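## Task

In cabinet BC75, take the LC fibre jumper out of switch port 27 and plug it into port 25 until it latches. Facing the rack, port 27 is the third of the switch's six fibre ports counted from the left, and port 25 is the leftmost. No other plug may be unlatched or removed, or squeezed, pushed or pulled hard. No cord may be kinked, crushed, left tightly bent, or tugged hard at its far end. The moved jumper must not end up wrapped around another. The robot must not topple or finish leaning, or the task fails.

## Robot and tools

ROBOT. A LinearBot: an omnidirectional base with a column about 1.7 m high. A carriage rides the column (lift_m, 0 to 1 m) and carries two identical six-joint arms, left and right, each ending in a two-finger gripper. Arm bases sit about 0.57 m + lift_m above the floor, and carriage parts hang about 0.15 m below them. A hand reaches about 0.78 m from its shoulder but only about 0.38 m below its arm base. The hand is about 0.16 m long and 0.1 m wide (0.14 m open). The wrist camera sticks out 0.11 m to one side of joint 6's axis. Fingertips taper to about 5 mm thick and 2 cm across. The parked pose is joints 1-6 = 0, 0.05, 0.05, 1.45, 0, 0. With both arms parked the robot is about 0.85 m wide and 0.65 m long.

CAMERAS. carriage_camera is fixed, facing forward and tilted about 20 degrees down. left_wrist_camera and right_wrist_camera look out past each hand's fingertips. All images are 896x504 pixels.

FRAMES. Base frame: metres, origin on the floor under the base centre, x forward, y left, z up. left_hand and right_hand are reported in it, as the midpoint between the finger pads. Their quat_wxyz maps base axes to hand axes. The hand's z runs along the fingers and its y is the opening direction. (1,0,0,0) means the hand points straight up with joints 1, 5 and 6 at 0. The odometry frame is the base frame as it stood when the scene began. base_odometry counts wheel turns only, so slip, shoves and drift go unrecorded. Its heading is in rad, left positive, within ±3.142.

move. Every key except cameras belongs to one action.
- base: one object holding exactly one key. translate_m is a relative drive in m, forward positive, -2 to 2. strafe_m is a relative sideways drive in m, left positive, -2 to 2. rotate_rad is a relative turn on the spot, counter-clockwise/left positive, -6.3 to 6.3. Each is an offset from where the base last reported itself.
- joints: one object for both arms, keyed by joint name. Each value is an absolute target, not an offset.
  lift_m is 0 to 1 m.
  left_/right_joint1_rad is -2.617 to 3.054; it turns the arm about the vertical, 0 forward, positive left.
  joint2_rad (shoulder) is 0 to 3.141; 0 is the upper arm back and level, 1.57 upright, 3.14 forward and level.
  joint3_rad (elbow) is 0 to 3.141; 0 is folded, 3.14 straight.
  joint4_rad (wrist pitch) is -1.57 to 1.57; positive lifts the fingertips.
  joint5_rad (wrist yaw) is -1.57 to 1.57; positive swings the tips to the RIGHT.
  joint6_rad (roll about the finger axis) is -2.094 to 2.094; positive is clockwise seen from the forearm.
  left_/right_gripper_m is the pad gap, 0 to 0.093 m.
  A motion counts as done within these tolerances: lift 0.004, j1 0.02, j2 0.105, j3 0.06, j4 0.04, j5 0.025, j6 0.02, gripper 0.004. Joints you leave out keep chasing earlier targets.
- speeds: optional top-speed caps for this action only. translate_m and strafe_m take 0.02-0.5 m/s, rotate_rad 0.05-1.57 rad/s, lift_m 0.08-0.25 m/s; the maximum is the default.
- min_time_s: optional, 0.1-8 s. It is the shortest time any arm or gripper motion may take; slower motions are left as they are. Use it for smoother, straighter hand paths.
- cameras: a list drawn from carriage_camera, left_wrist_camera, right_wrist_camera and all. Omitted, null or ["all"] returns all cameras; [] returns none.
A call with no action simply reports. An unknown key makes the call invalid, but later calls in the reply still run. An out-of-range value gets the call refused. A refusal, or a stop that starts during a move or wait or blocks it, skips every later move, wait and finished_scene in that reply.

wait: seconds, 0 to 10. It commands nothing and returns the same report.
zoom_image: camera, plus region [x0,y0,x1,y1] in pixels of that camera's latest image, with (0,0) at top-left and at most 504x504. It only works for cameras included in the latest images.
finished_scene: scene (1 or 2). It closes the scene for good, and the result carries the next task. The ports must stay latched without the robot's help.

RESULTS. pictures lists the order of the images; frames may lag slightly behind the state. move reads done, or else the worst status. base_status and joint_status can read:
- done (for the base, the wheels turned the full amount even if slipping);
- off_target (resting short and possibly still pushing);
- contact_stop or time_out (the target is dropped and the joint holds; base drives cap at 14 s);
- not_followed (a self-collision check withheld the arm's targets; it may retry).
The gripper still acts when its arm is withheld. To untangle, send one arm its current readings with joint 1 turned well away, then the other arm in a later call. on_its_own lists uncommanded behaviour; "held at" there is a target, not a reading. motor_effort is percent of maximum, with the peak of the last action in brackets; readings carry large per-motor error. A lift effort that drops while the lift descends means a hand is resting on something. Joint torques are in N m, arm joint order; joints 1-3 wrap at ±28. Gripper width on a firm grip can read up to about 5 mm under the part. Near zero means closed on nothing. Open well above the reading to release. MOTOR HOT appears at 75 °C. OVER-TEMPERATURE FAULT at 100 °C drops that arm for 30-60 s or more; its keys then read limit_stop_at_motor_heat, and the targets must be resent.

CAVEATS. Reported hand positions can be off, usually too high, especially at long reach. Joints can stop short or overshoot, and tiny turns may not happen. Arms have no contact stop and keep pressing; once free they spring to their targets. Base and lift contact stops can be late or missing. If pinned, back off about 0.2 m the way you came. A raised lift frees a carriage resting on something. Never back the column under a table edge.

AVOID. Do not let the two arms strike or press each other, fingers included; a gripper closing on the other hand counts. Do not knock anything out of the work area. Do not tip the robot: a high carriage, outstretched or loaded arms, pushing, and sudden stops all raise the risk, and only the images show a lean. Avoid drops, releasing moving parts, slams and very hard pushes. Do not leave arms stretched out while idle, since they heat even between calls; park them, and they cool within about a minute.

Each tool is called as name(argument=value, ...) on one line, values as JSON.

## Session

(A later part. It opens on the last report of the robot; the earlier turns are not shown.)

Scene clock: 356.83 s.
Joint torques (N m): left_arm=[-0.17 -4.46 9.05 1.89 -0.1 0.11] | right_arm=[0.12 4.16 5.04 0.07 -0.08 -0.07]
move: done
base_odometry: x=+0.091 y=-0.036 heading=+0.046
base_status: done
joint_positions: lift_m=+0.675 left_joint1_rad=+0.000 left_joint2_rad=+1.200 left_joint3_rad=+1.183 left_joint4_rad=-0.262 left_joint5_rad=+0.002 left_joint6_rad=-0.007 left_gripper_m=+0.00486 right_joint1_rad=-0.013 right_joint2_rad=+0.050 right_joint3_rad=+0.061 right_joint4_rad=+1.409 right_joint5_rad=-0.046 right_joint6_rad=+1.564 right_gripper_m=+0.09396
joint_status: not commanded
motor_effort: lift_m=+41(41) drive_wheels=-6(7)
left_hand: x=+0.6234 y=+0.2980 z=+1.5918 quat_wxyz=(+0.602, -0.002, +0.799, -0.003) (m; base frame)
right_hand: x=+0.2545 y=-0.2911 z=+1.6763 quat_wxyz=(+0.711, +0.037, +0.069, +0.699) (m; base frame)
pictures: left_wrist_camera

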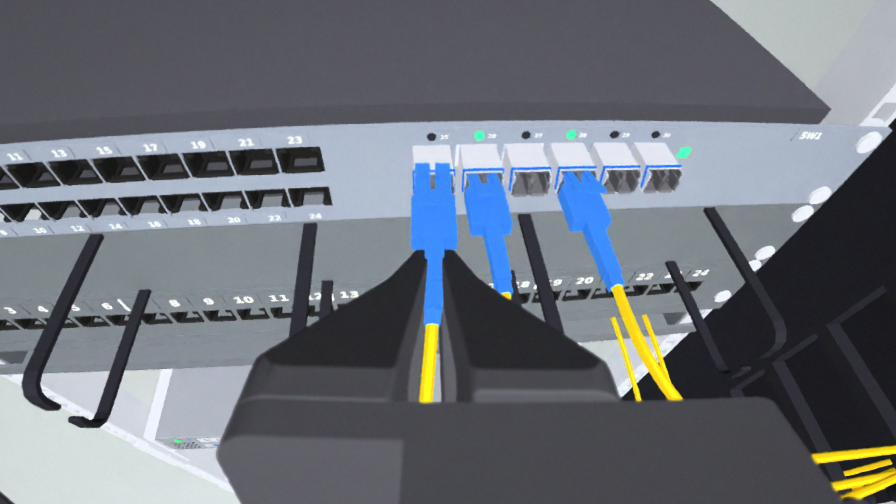

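move(base={"translate_m":-0.005}, speeds={"translate_m":0.02}, cameras=[])

move(joints={"lift_m":0.6715}, cameras=[])

move(base={"translate_m":0.006}, speeds={"translate_m":0.02}, cameras=["left_wrist_camera"])

zoom_image(camera="left_wrist_camera", region=[380, 100, 500, 260])

Scene clock: 369.00 s.
Joint torques (N m): left_arm=[-0.31 -4.34 9.09 1.88 -0.07 0.1] | right_arm=[0.12 4.12 4.98 0.09 -0.09 -0.08]
move: done
base_odometry: x=+0.086 y=-0.036 heading=+0.046
base_status: done
joint_positions: lift_m=+0.675 left_joint1_rad=+0.000 left_joint2_rad=+1.200 left_joint3_rad=+1.183 left_joint4_rad=-0.261 left_joint5_rad=+0.002 left_joint6_rad=-0.007 left_gripper_m=+0.00486 right_joint1_rad=-0.013 right_joint2_rad=+0.050 right_joint3_rad=+0.061 right_joint4_rad=+1.410 right_joint5_rad=-0.046 right_joint6_rad=+1.564 right_gripper_m=+0.09396
joint_status: not commanded
motor_effort: lift_m=+41(41) drive_wheels=-4(6)
left_hand: x=+0.6235 y=+0.2980 z=+1.5921 quat_wxyz=(+0.602, -0.002, +0.798, -0.003) (m; base frame)
right_hand: x=+0.2544 y=-0.2911 z=+1.6764 quat_wxyz=(+0.711, +0.037, +0.069, +0.699) (m; base frame)
pictures: none
No camera images: "cameras" was empty.

Scene clock: 369.43 s.
Joint torques (N m): left_arm=[-0.31 -4.26 9.18 1.92 -0.07 0.1] | right_arm=[0.12 4.07 4.98 0.08 -0.09 -0.07]
move: done
base_odometry: x=+0.086 y=-0.036 heading=+0.046
base_status: not commanded
joint_positions: lift_m=+0.672 left_joint1_rad=+0.000 left_joint2_rad=+1.200 left_joint3_rad=+1.183 left_joint4_rad=-0.262 left_joint5_rad=+0.002 left_joint6_rad=-0.007 left_gripper_m=+0.00486 right_joint1_rad=-0.013 right_joint2_rad=+0.050 right_joint3_rad=+0.061 right_joint4_rad=+1.410 right_joint5_rad=-0.046 right_joint6_rad=+1.564 right_gripper_m=+0.09396
joint_status: all done
motor_effort: lift_m=+37(38) drive_wheels=-5(5)
left_hand: x=+0.6234 y=+0.2980 z=+1.5886 quat_wxyz=(+0.602, -0.002, +0.799, -0.003) (m; base frame)
right_hand: x=+0.2544 y=-0.2911 z=+1.6731 quat_wxyz=(+0.711, +0.037, +0.069, +0.699) (m; base frame)
pictures: none
No camera images: "cameras" was empty.

Scene clock: 370.27 s.
Joint torques (N m): left_arm=[-0.21 -3.71 9.14 2.02 -0.07 0.1] | right_arm=[0.12 4.23 4.98 0.11 -0.09 -0.08]
move: done
base_odometry: x=+0.092 y=-0.036 heading=+0.046
base_status: done
joint_positions: lift_m=+0.672 left_joint1_rad=+0.000 left_joint2_rad=+1.194 left_joint3_rad=+1.183 left_joint4_rad=-0.273 left_joint5_rad=+0.002 left_joint6_rad=-0.007 left_gripper_m=+0.00486 right_joint1_rad=-0.013 right_joint2_rad=+0.050 right_joint3_rad=+0.061 right_joint4_rad=+1.409 right_joint5_rad=-0.046 right_joint6_rad=+1.564 right_gripper_m=+0.09396
joint_status: not commanded
motor_effort: lift_m=+37(37) drive_wheels=-5(5)
left_hand: x=+0.6212 y=+0.2980 z=+1.5882 quat_wxyz=(+0.600, -0.002, +0.800, -0.003) (m; base frame)
right_hand: x=+0.2546 y=-0.2911 z=+1.6731 quat_wxyz=(+0.711, +0.038, +0.070, +0.699) (m; base frame)
pictures: left_wrist_camera

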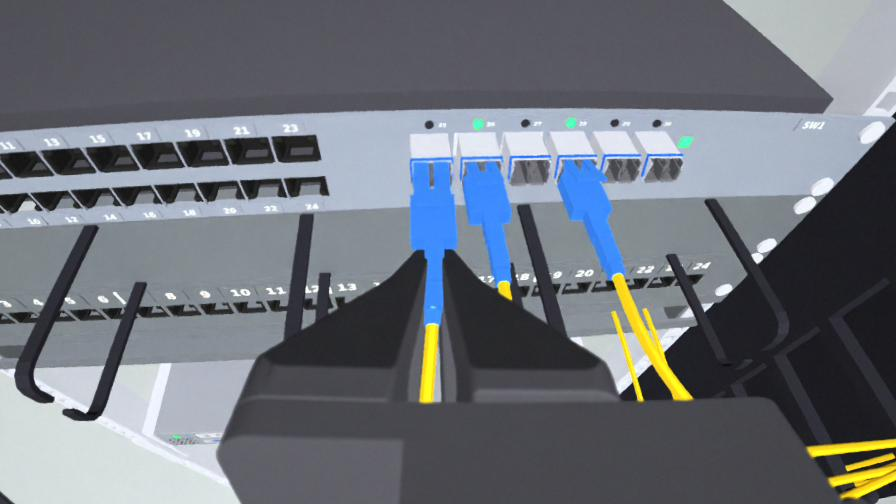

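Scaled by 3.150.

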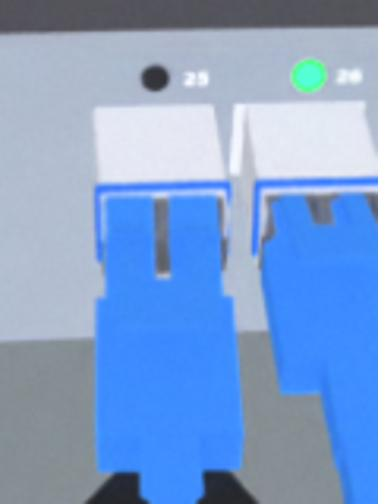

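move(base={"translate_m":0.006}, speeds={"translate_m":0.02}, cameras=["left_wrist_camera"])

zoom_image(camera="left_wrist_camera", region=[380, 100, 500, 260])

Scene clock: 373.90 s.
Joint torques (N m): left_arm=[-0.21 -2.14 9.14 2.25 -0.11 0.11] | right_arm=[0.12 4.03 4.97 0.05 -0.09 -0.07]
move: done
base_odometry: x=+0.098 y=-0.036 heading=+0.045
base_status: done
joint_positions: lift_m=+0.672 left_joint1_rad=+0.000 left_joint2_rad=+1.179 left_joint3_rad=+1.183 left_joint4_rad=-0.298 left_joint5_rad=+0.002 left_joint6_rad=-0.007 left_gripper_m=+0.00486 right_joint1_rad=-0.013 right_joint2_rad=+0.050 right_joint3_rad=+0.061 right_joint4_rad=+1.409 right_joint5_rad=-0.046 right_joint6_rad=+1.564 right_gripper_m=+0.09396
joint_status: not commanded
motor_effort: lift_m=+37(37) drive_wheels=-5(7)
left_hand: x=+0.6160 y=+0.2979 z=+1.5881 quat_wxyz=(+0.596, -0.002, +0.803, -0.003) (m; base frame)
right_hand: x=+0.2546 y=-0.2911 z=+1.6731 quat_wxyz=(+0.711, +0.038, +0.070, +0.699) (m; base frame)
pictures: left_wrist_camera

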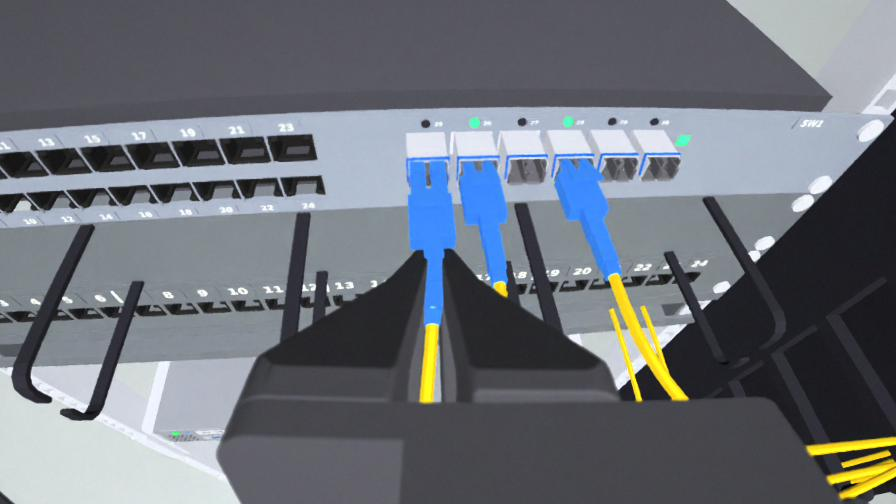

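Scaled by 3.150.

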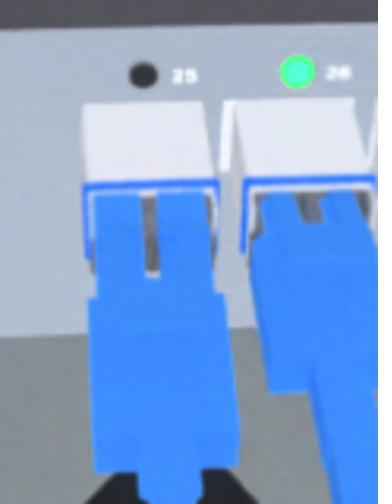

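zoom_image(camera="left_wrist_camera", region=[395, 120, 525, 250])

Scaled by 3.877.

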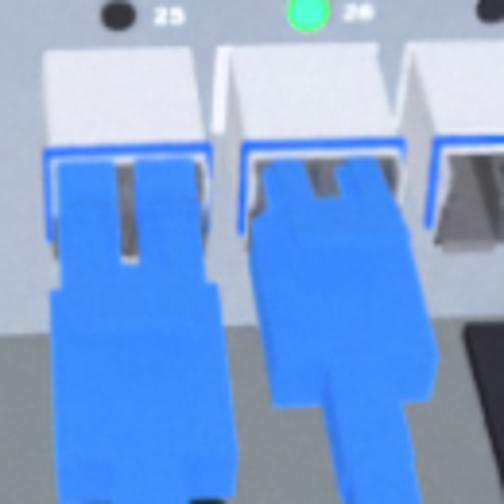

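move(base={"translate_m":-0.008}, speeds={"translate_m":0.02}, cameras=["carriage_camera","left_wrist_camera"])

zoom_image(camera="carriage_camera", region=[285, 190, 365, 250])

zoom_image(camera="left_wrist_camera", region=[395, 120, 525, 250])

Scene clock: 397.50 s.
Joint torques (N m): left_arm=[-0.27 -3.71 9.1 1.97 -0.06 0.07] | right_arm=[0.12 4.15 5.12 0.11 -0.09 -0.07]
move: done
base_odometry: x=+0.090 y=-0.037 heading=+0.045
base_status: done
joint_positions: lift_m=+0.672 left_joint1_rad=+0.000 left_joint2_rad=+1.194 left_joint3_rad=+1.183 left_joint4_rad=-0.267 left_joint5_rad=+0.002 left_joint6_rad=-0.007 left_gripper_m=+0.00486 right_joint1_rad=-0.013 right_joint2_rad=+0.050 right_joint3_rad=+0.061 right_joint4_rad=+1.409 right_joint5_rad=-0.046 right_joint6_rad=+1.564 right_gripper_m=+0.09396
joint_status: not commanded
motor_effort: lift_m=+37(37) drive_wheels=-5(5)
left_hand: x=+0.6216 y=+0.2979 z=+1.5898 quat_wxyz=(+0.602, -0.002, +0.798, -0.003) (m; base frame)
right_hand: x=+0.2545 y=-0.2911 z=+1.6731 quat_wxyz=(+0.711, +0.038, +0.069, +0.699) (m; base frame)
pictures: carriage_camera, left_wrist_camera

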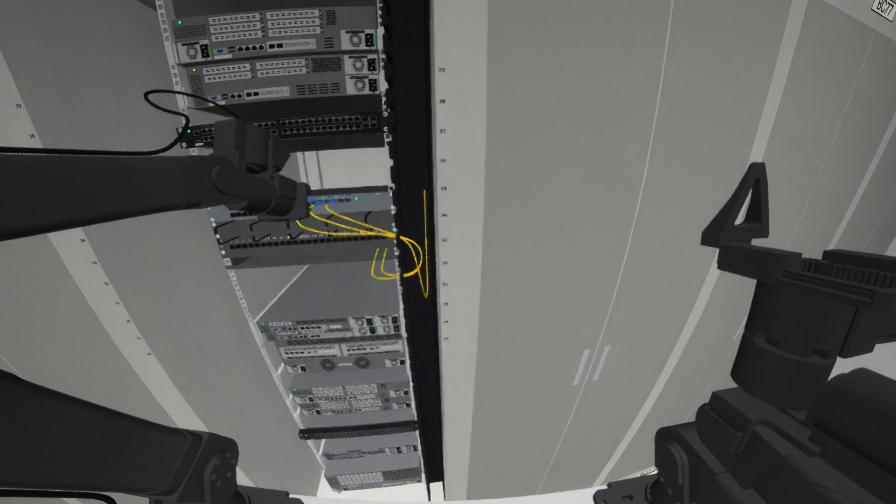

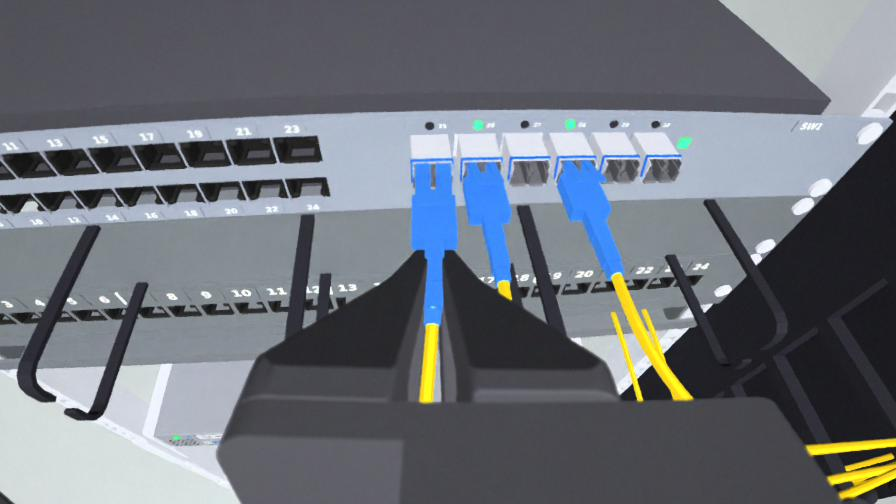

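Scaled by 6.300.

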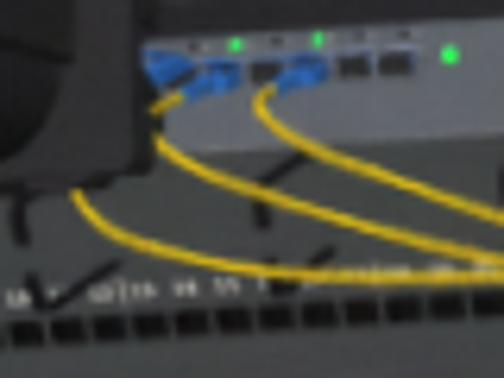

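Scaled by 3.877.

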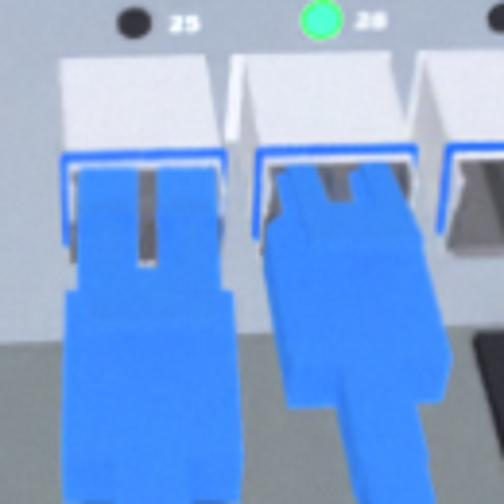

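move(joints={"right_joint1_rad":0.35,"right_joint2_rad":1.2,"right_joint3_rad":1.2,"right_joint4_rad":0.2,"right_joint5_rad":-0.85,"right_joint6_rad":0,"right_gripper_m":0.0}, min_time_s=4, cameras=["right_wrist_camera","carriage_camera"])

Scene clock: 416.20 s.
Joint torques (N m): left_arm=[-0.29 -3.73 9.17 1.98 -0.07 0.09] | right_arm=[0.62 -3.28 8.2 1.94 -0.12 -0.19]
move: done
base_odometry: x=+0.090 y=-0.037 heading=+0.045
base_status: not commanded
joint_positions: lift_m=+0.672 left_joint1_rad=+0.000 left_joint2_rad=+1.194 left_joint3_rad=+1.183 left_joint4_rad=-0.266 left_joint5_rad=+0.002 left_joint6_rad=-0.007 left_gripper_m=+0.00486 right_joint1_rad=+0.344 right_joint2_rad=+1.194 right_joint3_rad=+1.173 right_joint4_rad=+0.207 right_joint5_rad=-0.836 right_joint6_rad=+0.008 right_gripper_m=+0.00035
joint_status: all done
motor_effort: lift_m=+37(37) drive_wheels=-5(5)
left_hand: x=+0.6217 y=+0.2979 z=+1.5899 quat_wxyz=(+0.603, -0.002, +0.798, -0.003) (m; base frame)
right_hand: x=+0.5078 y=-0.0587 z=+1.6897 quat_wxyz=(+0.647, -0.406, +0.523, +0.378) (m; base frame)
pictures: carriage_camera, right_wrist_camera

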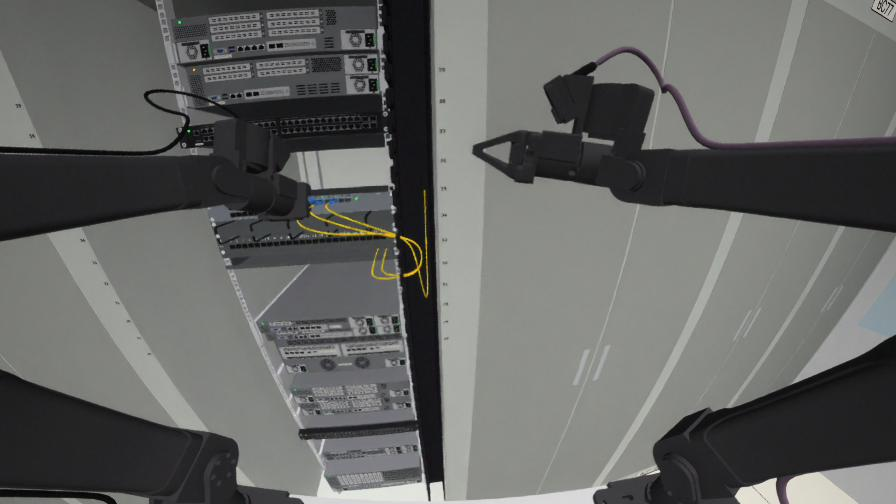

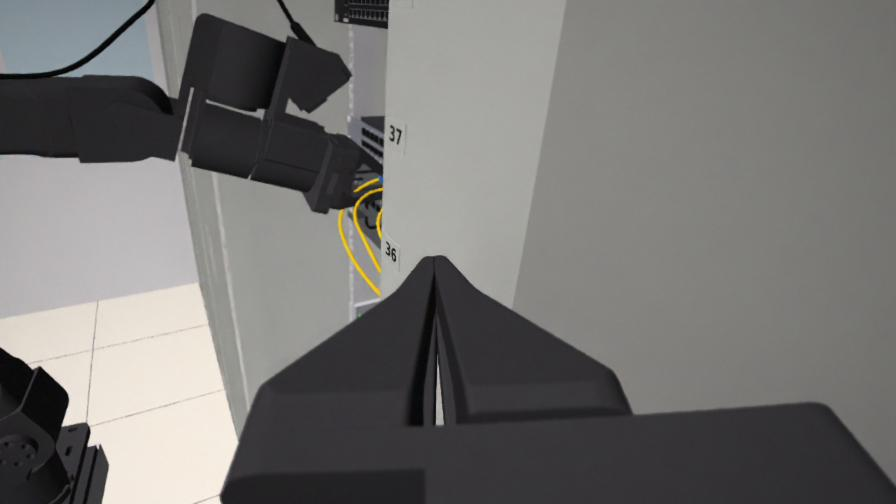

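move(joints={"right_joint1_rad":0.72,"right_joint5_rad":-0.08}, min_time_s=3, cameras=["right_wrist_camera"])

Scene clock: 424.70 s.
Joint torques (N m): left_arm=[-0.25 -3.75 9.18 1.98 -0.08 0.1] | right_arm=[-0.06 -3.48 8.29 2.2 0.5 -0.19]
move: off_target
base_odometry: x=+0.090 y=-0.037 heading=+0.045
base_status: not commanded
joint_positions: lift_m=+0.672 left_joint1_rad=+0.000 left_joint2_rad=+1.194 left_joint3_rad=+1.183 left_joint4_rad=-0.266 left_joint5_rad=+0.002 left_joint6_rad=-0.007 left_gripper_m=+0.00486 right_joint1_rad=+0.722 right_joint2_rad=+1.194 right_joint3_rad=+1.173 right_joint4_rad=+0.205 right_joint5_rad=-0.125 right_joint6_rad=+0.007 right_gripper_m=+0.00035
joint_status: right_joint5_rad off_target (ended at -0.125, target -0.080); the others done
motor_effort: lift_m=+37(37) drive_wheels=-5(5)
left_hand: x=+0.6217 y=+0.2979 z=+1.5899 quat_wxyz=(+0.603, -0.002, +0.798, -0.003) (m; base frame)
right_hand: x=+0.5098 y=-0.0119 z=+1.6998 quat_wxyz=(+0.703, -0.268, +0.580, +0.311) (m; base frame)
pictures: right_wrist_camera

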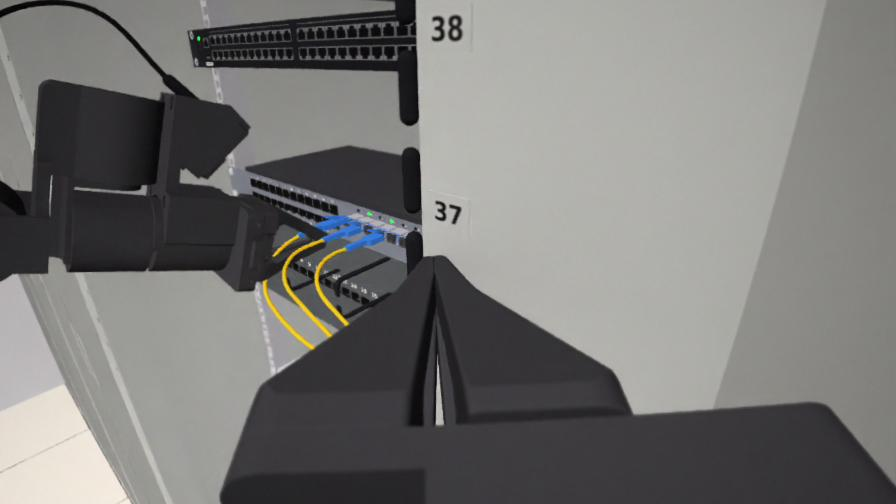

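zoom_image(camera="right_wrist_camera", region=[270, 180, 430, 280])

Scaled by 3.150.

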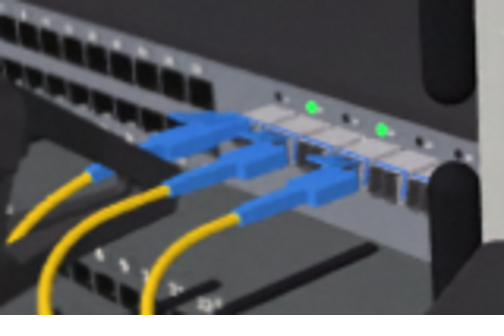

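move(base={"strafe_m":0.0006}, joints={"lift_m":0.667}, speeds={"strafe_m":0.02}, cameras=["left_wrist_camera","right_wrist_camera"])

zoom_image(camera="right_wrist_camera", region=[270, 180, 430, 280])

zoom_image(camera="left_wrist_camera", region=[395, 120, 525, 250])

Scene clock: 435.13 s.
Joint torques (N m): left_arm=[-0.28 -3.78 9.16 1.98 -0.04 0.09] | right_arm=[-0.12 -3.47 7.97 2.16 0.45 -0.19]
move: done
base_odometry: x=+0.090 y=-0.036 heading=+0.045
base_status: done
joint_positions: lift_m=+0.667 left_joint1_rad=+0.000 left_joint2_rad=+1.195 left_joint3_rad=+1.183 left_joint4_rad=-0.266 left_joint5_rad=+0.002 left_joint6_rad=-0.007 left_gripper_m=+0.00486 right_joint1_rad=+0.723 right_joint2_rad=+1.193 right_joint3_rad=+1.178 right_joint4_rad=+0.208 right_joint5_rad=-0.121 right_joint6_rad=+0.006 right_gripper_m=+0.00035
joint_status: all done
motor_effort: lift_m=+36(38) drive_wheels=-4(4)
left_hand: x=+0.6219 y=+0.2979 z=+1.5853 quat_wxyz=(+0.603, -0.002, +0.798, -0.003) (m; base frame)
right_hand: x=+0.5094 y=-0.0125 z=+1.6983 quat_wxyz=(+0.706, -0.266, +0.578, +0.311) (m; base frame)
pictures: left_wrist_camera, right_wrist_camera

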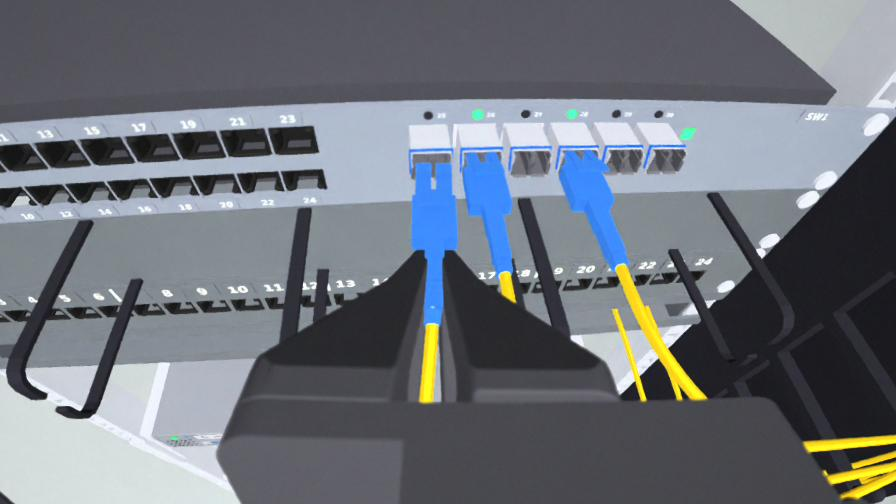

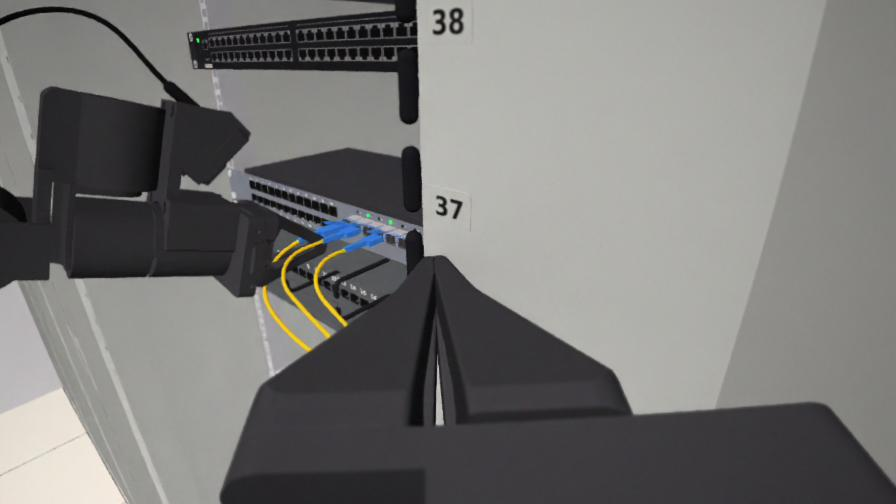

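Scaled by 3.150.

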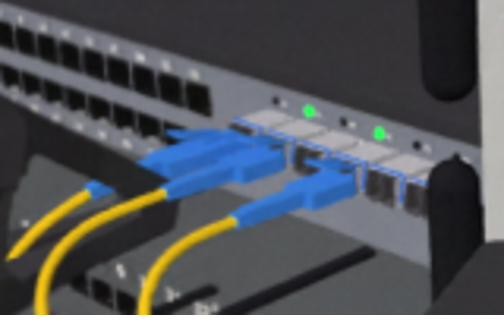

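Scaled by 3.877.

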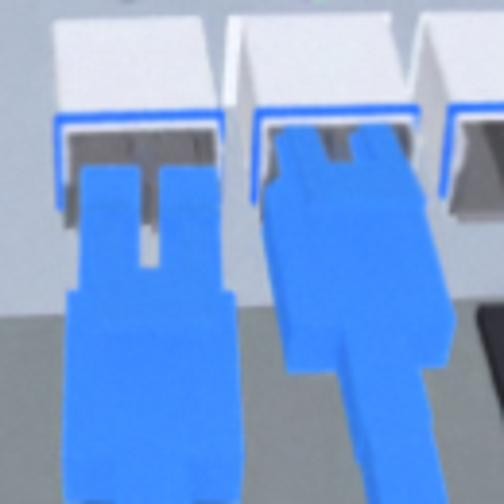

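move(base={"strafe_m":0.0013}, speeds={"strafe_m":0.02}, cameras=[])

move(base={"translate_m":0.008}, speeds={"translate_m":0.02}, cameras=["left_wrist_camera"])

zoom_image(camera="left_wrist_camera", region=[395, 120, 525, 250])

Scene clock: 441.07 s.
Joint torques (N m): left_arm=[-0.24 -3.84 9.17 1.96 -0.07 0.1] | right_arm=[-0.27 -3.36 7.91 2.19 0.41 -0.19]
move: done
base_odometry: x=+0.090 y=-0.035 heading=+0.045
base_status: done
joint_positions: lift_m=+0.667 left_joint1_rad=+0.000 left_joint2_rad=+1.195 left_joint3_rad=+1.183 left_joint4_rad=-0.267 left_joint5_rad=+0.003 left_joint6_rad=-0.007 left_gripper_m=+0.00486 right_joint1_rad=+0.724 right_joint2_rad=+1.193 right_joint3_rad=+1.178 right_joint4_rad=+0.208 right_joint5_rad=-0.119 right_joint6_rad=+0.006 right_gripper_m=+0.00035
joint_status: not commanded
motor_effort: lift_m=+36(37) drive_wheels=-4(6)
left_hand: x=+0.6218 y=+0.2977 z=+1.5851 quat_wxyz=(+0.602, -0.001, +0.798, -0.003) (m; base frame)
right_hand: x=+0.5092 y=-0.0123 z=+1.6983 quat_wxyz=(+0.706, -0.266, +0.578, +0.311) (m; base frame)
pictures: none
No camera images: "cameras" was empty.

Scene clock: 441.87 s.
Joint torques (N m): left_arm=[-0.28 -1.98 9.22 2.3 -0.08 0.1] | right_arm=[-0.91 -2.36 7.88 2.29 0.67 -0.19]
move: done
base_odometry: x=+0.098 y=-0.035 heading=+0.045
base_status: done
joint_positions: lift_m=+0.667 left_joint1_rad=+0.000 left_joint2_rad=+1.178 left_joint3_rad=+1.183 left_joint4_rad=-0.303 left_joint5_rad=+0.003 left_joint6_rad=-0.007 left_gripper_m=+0.00486 right_joint1_rad=+0.732 right_joint2_rad=+1.185 right_joint3_rad=+1.178 right_joint4_rad=+0.199 right_joint5_rad=-0.139 right_joint6_rad=+0.006 right_gripper_m=+0.00035
joint_status: not commanded
motor_effort: lift_m=+36(37) drive_wheels=+4(6)
left_hand: x=+0.6155 y=+0.2977 z=+1.5828 quat_wxyz=(+0.594, -0.002, +0.804, -0.003) (m; base frame)
right_hand: x=+0.5025 y=-0.0094 z=+1.6994 quat_wxyz=(+0.702, -0.275, +0.574, +0.319) (m; base frame)
pictures: left_wrist_camera

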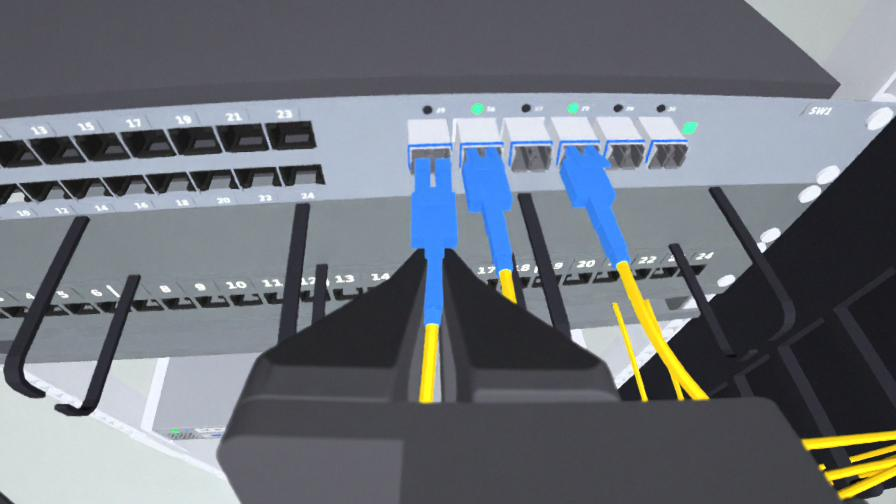

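Scaled by 3.877.

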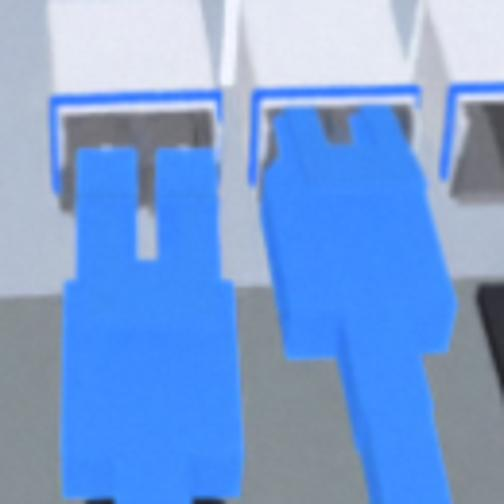

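move(base={"translate_m":-0.006}, speeds={"translate_m":0.03}, joints={"right_joint1_rad":0.9,"right_joint2_rad":1.0,"right_joint3_rad":0.9,"right_joint4_rad":0.2}, min_time_s=2, cameras=[])

move(base={"strafe_m":0.0015}, speeds={"strafe_m":0.02}, cameras=["left_wrist_camera","right_wrist_camera"])

zoom_image(camera="left_wrist_camera", region=[395, 120, 525, 250])

zoom_image(camera="right_wrist_camera", region=[270, 180, 430, 280])

Scene clock: 463.23 s.
Joint torques (N m): left_arm=[-0.21 -3.29 9.13 2.08 -0.08 0.09] | right_arm=[0.62 -3.97 5.59 2.31 0.11 -0.19]
move: done
base_odometry: x=+0.092 y=-0.035 heading=+0.045
base_status: done
joint_positions: lift_m=+0.667 left_joint1_rad=+0.000 left_joint2_rad=+1.190 left_joint3_rad=+1.183 left_joint4_rad=-0.278 left_joint5_rad=+0.003 left_joint6_rad=-0.007 left_gripper_m=+0.00486 right_joint1_rad=+0.894 right_joint2_rad=+1.013 right_joint3_rad=+0.909 right_joint4_rad=+0.201 right_joint5_rad=-0.092 right_joint6_rad=+0.006 right_gripper_m=+0.00035
joint_status: all done
on_its_own: right_joint5_rad moved +0.047 to your old target -0.080
motor_effort: lift_m=+36(37) drive_wheels=-4(5)
left_hand: x=+0.6199 y=+0.2977 z=+1.5841 quat_wxyz=(+0.599, -0.001, +0.800, -0.003) (m; base frame)
right_hand: x=+0.4388 y=+0.0031 z=+1.6320 quat_wxyz=(+0.653, -0.319, +0.592, +0.350) (m; base frame)
pictures: none
No camera images: "cameras" was empty.

Scene clock: 463.70 s.
Joint torques (N m): left_arm=[-0.28 -3.37 9.22 2.07 -0.11 0.08] | right_arm=[0.44 -3.48 5.59 2.38 0.11 -0.19]
move: done
base_odometry: x=+0.092 y=-0.034 heading=+0.045
base_status: done
joint_positions: lift_m=+0.667 left_joint1_rad=+0.000 left_joint2_rad=+1.190 left_joint3_rad=+1.183 left_joint4_rad=-0.279 left_joint5_rad=+0.006 left_joint6_rad=-0.007 left_gripper_m=+0.00485 right_joint1_rad=+0.895 right_joint2_rad=+1.009 right_joint3_rad=+0.909 right_joint4_rad=+0.200 right_joint5_rad=-0.092 right_joint6_rad=+0.006 right_gripper_m=+0.00035
joint_status: not commanded
motor_effort: lift_m=+36(37) drive_wheels=-4(5)
left_hand: x=+0.6199 y=+0.2972 z=+1.5839 quat_wxyz=(+0.599, -0.001, +0.801, -0.005) (m; base frame)
right_hand: x=+0.4378 y=+0.0024 z=+1.6331 quat_wxyz=(+0.653, -0.319, +0.591, +0.350) (m; base frame)
pictures: left_wrist_camera, right_wrist_camera

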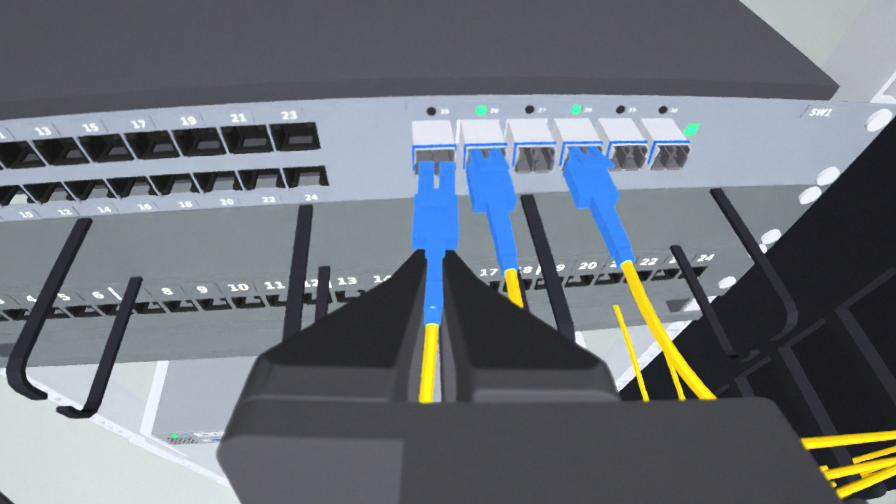

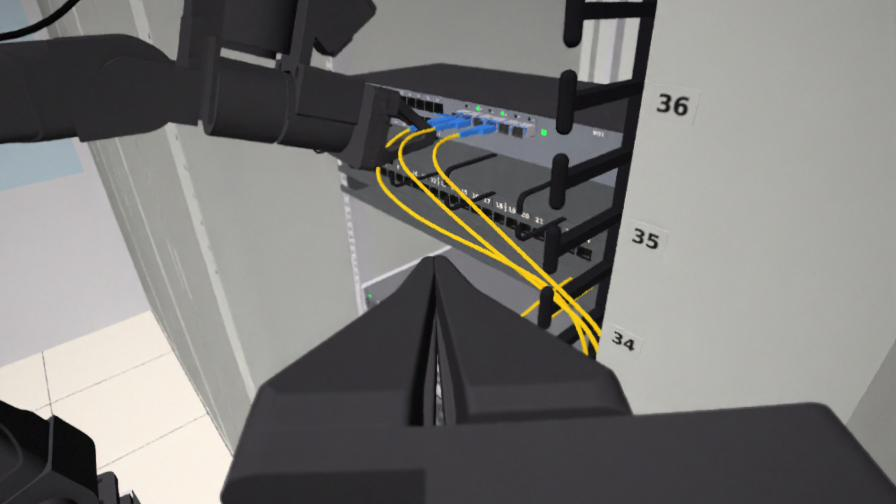

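Scaled by 3.877.

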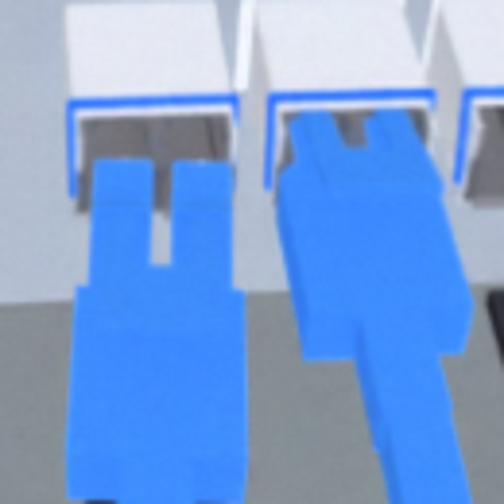

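Scaled by 3.150.

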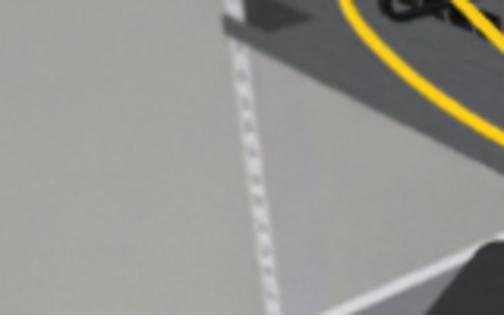

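zoom_image(camera="right_wrist_camera", region=[390, 80, 550, 180])

move(base={"translate_m":-0.005}, speeds={"translate_m":0.03}, cameras=["left_wrist_camera"])

zoom_image(camera="left_wrist_camera", region=[395, 120, 525, 250])

Scaled by 3.150.

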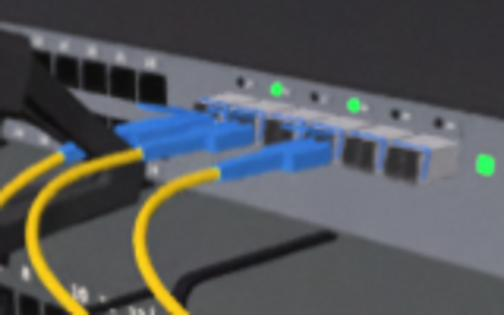

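Scene clock: 469.53 s.
Joint torques (N m): left_arm=[-0.36 -4.14 9.22 1.94 -0.11 0.11] | right_arm=[0.29 -3.48 5.59 2.3 0.09 -0.19]
move: done
base_odometry: x=+0.087 y=-0.034 heading=+0.045
base_status: done
joint_positions: lift_m=+0.667 left_joint1_rad=+0.000 left_joint2_rad=+1.197 left_joint3_rad=+1.183 left_joint4_rad=-0.264 left_joint5_rad=+0.006 left_joint6_rad=-0.007 left_gripper_m=+0.00485 right_joint1_rad=+0.898 right_joint2_rad=+1.008 right_joint3_rad=+0.909 right_joint4_rad=+0.199 right_joint5_rad=-0.089 right_joint6_rad=+0.006 right_gripper_m=+0.00035
joint_status: not commanded
motor_effort: lift_m=+36(37) drive_wheels=-4(8)
left_hand: x=+0.6226 y=+0.2972 z=+1.5847 quat_wxyz=(+0.602, -0.001, +0.798, -0.005) (m; base frame)
right_hand: x=+0.4371 y=+0.0026 z=+1.6332 quat_wxyz=(+0.653, -0.319, +0.591, +0.350) (m; base frame)
pictures: left_wrist_camera

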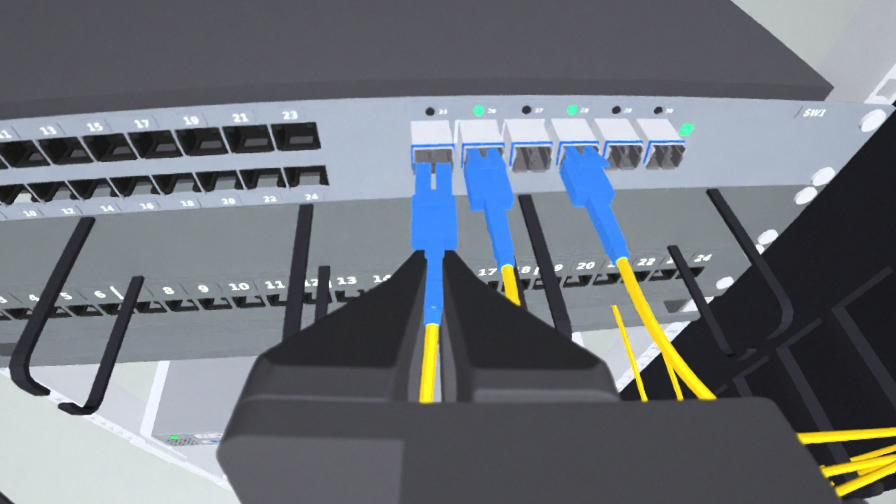

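Scaled by 3.877.

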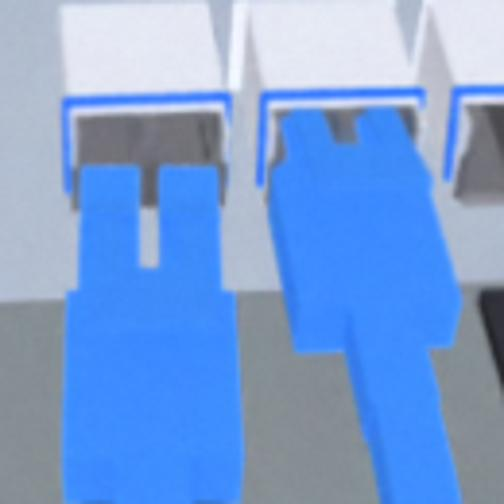

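wait(seconds=0, cameras=["right_wrist_camera"])

zoom_image(camera="right_wrist_camera", region=[415, 95, 505, 155])

Scene clock: 476.57 s.
Joint torques (N m): left_arm=[-0.23 -4.1 9.11 1.95 -0.11 0.09] | right_arm=[0.25 -3.4 5.57 2.34 0.07 -0.19]
base_odometry: x=+0.087 y=-0.034 heading=+0.045
base_status: done
joint_positions: lift_m=+0.667 left_joint1_rad=+0.000 left_joint2_rad=+1.197 left_joint3_rad=+1.183 left_joint4_rad=-0.264 left_joint5_rad=+0.006 left_joint6_rad=-0.007 left_gripper_m=+0.00485 right_joint1_rad=+0.898 right_joint2_rad=+1.008 right_joint3_rad=+0.909 right_joint4_rad=+0.199 right_joint5_rad=-0.089 right_joint6_rad=+0.006 right_gripper_m=+0.00035
joint_status: not commanded
motor_effort: lift_m=+37(37) drive_wheels=-4(8)
left_hand: x=+0.6226 y=+0.2972 z=+1.5847 quat_wxyz=(+0.602, -0.001, +0.798, -0.005) (m; base frame)
right_hand: x=+0.4371 y=+0.0026 z=+1.6332 quat_wxyz=(+0.653, -0.319, +0.591, +0.350) (m; base frame)
pictures: right_wrist_camera

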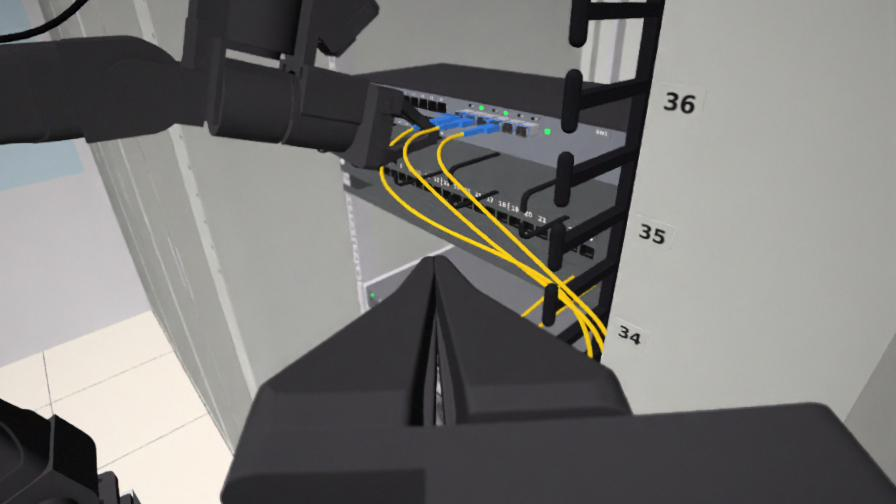

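Scaled by 5.600.

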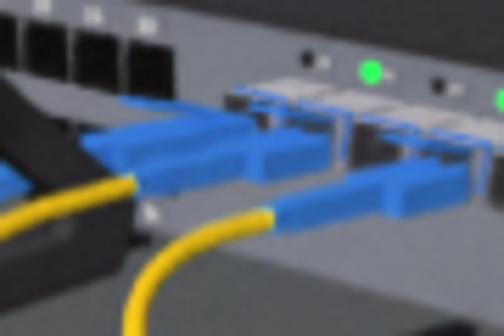

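move(base={"strafe_m":0.0008}, speeds={"strafe_m":0.02}, cameras=[])

move(base={"translate_m":0.008}, speeds={"translate_m":0.02}, cameras=["left_wrist_camera","right_wrist_camera"])

zoom_image(camera="left_wrist_camera", region=[395, 120, 525, 250])

zoom_image(camera="right_wrist_camera", region=[415, 95, 505, 155])

Scene clock: 483.83 s.
Joint torques (N m): left_arm=[-0.27 -4.08 9.05 1.94 -0.14 0.1] | right_arm=[0.25 -3.38 5.64 2.29 0.07 -0.19]
move: done
base_odometry: x=+0.087 y=-0.033 heading=+0.045
base_status: done
joint_positions: lift_m=+0.667 left_joint1_rad=+0.000 left_joint2_rad=+1.197 left_joint3_rad=+1.183 left_joint4_rad=-0.264 left_joint5_rad=+0.006 left_joint6_rad=-0.007 left_gripper_m=+0.00485 right_joint1_rad=+0.898 right_joint2_rad=+1.008 right_joint3_rad=+0.909 right_joint4_rad=+0.199 right_joint5_rad=-0.089 right_joint6_rad=+0.006 right_gripper_m=+0.00035
joint_status: not commanded
motor_effort: lift_m=+37(37) drive_wheels=-5(5)
left_hand: x=+0.6226 y=+0.2972 z=+1.5847 quat_wxyz=(+0.602, -0.001, +0.798, -0.005) (m; base frame)
right_hand: x=+0.4371 y=+0.0026 z=+1.6332 quat_wxyz=(+0.653, -0.319, +0.591, +0.350) (m; base frame)
pictures: none
No camera images: "cameras" was empty.

Scene clock: 484.63 s.
Joint torques (N m): left_arm=[-0.2 -2.36 9.11 2.24 -0.11 0.09] | right_arm=[0.25 -3.28 5.56 2.36 0.07 -0.19]
move: done
base_odometry: x=+0.095 y=-0.033 heading=+0.044
base_status: done
joint_positions: lift_m=+0.667 left_joint1_rad=-0.002 left_joint2_rad=+1.182 left_joint3_rad=+1.183 left_joint4_rad=-0.294 left_joint5_rad=+0.006 left_joint6_rad=-0.007 left_gripper_m=+0.00485 right_joint1_rad=+0.898 right_joint2_rad=+1.007 right_joint3_rad=+0.909 right_joint4_rad=+0.198 right_joint5_rad=-0.089 right_joint6_rad=+0.006 right_gripper_m=+0.00035
joint_status: not commanded
motor_effort: lift_m=+36(37) drive_wheels=+4(6)
left_hand: x=+0.6170 y=+0.2967 z=+1.5834 quat_wxyz=(+0.596, +0.000, +0.803, -0.005) (m; base frame)
right_hand: x=+0.4370 y=+0.0025 z=+1.6332 quat_wxyz=(+0.653, -0.319, +0.591, +0.350) (m; base frame)
pictures: left_wrist_camera, right_wrist_camera

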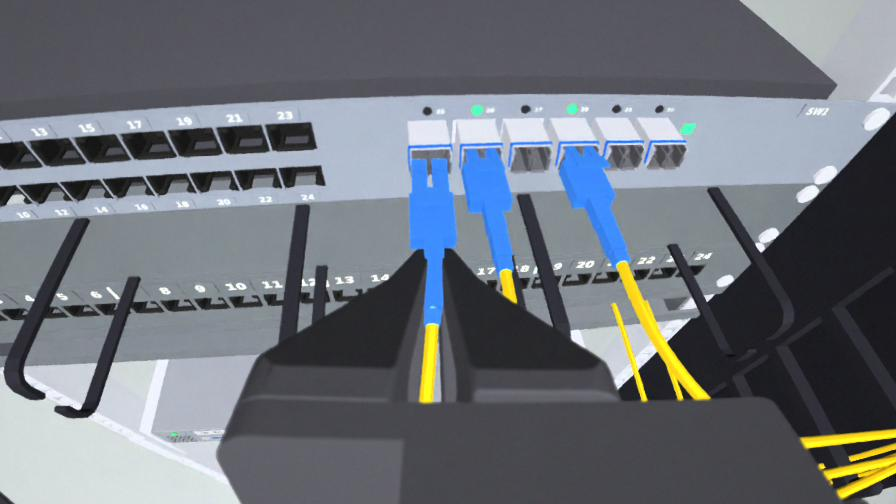

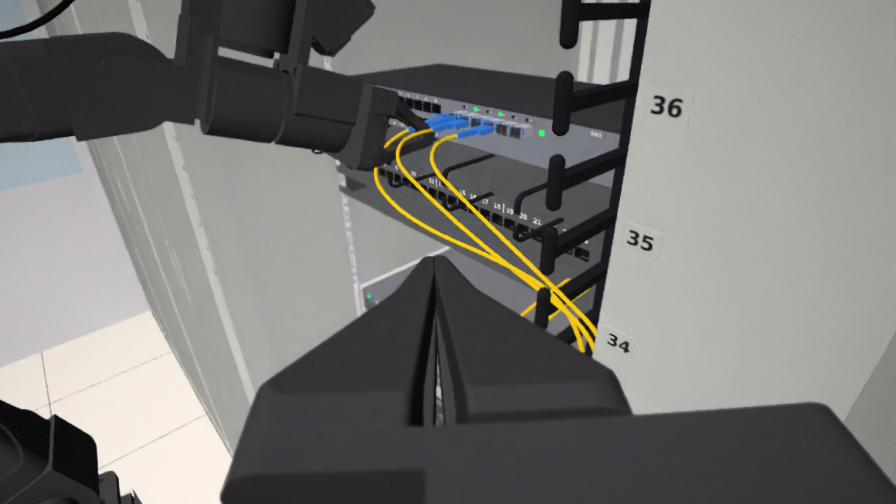

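Scaled by 3.877.

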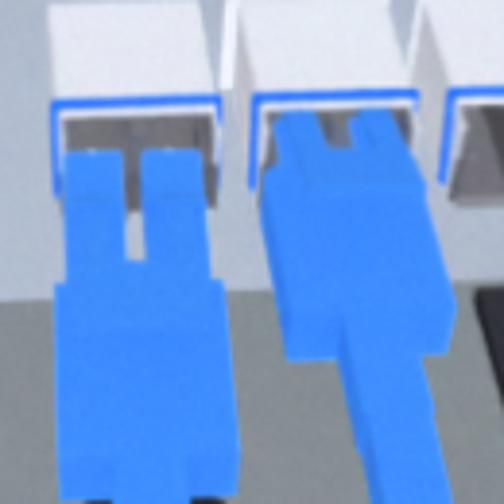

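Scaled by 5.600.

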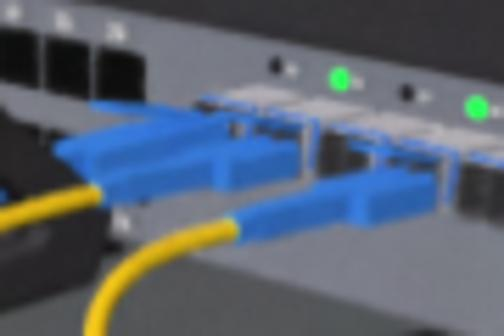

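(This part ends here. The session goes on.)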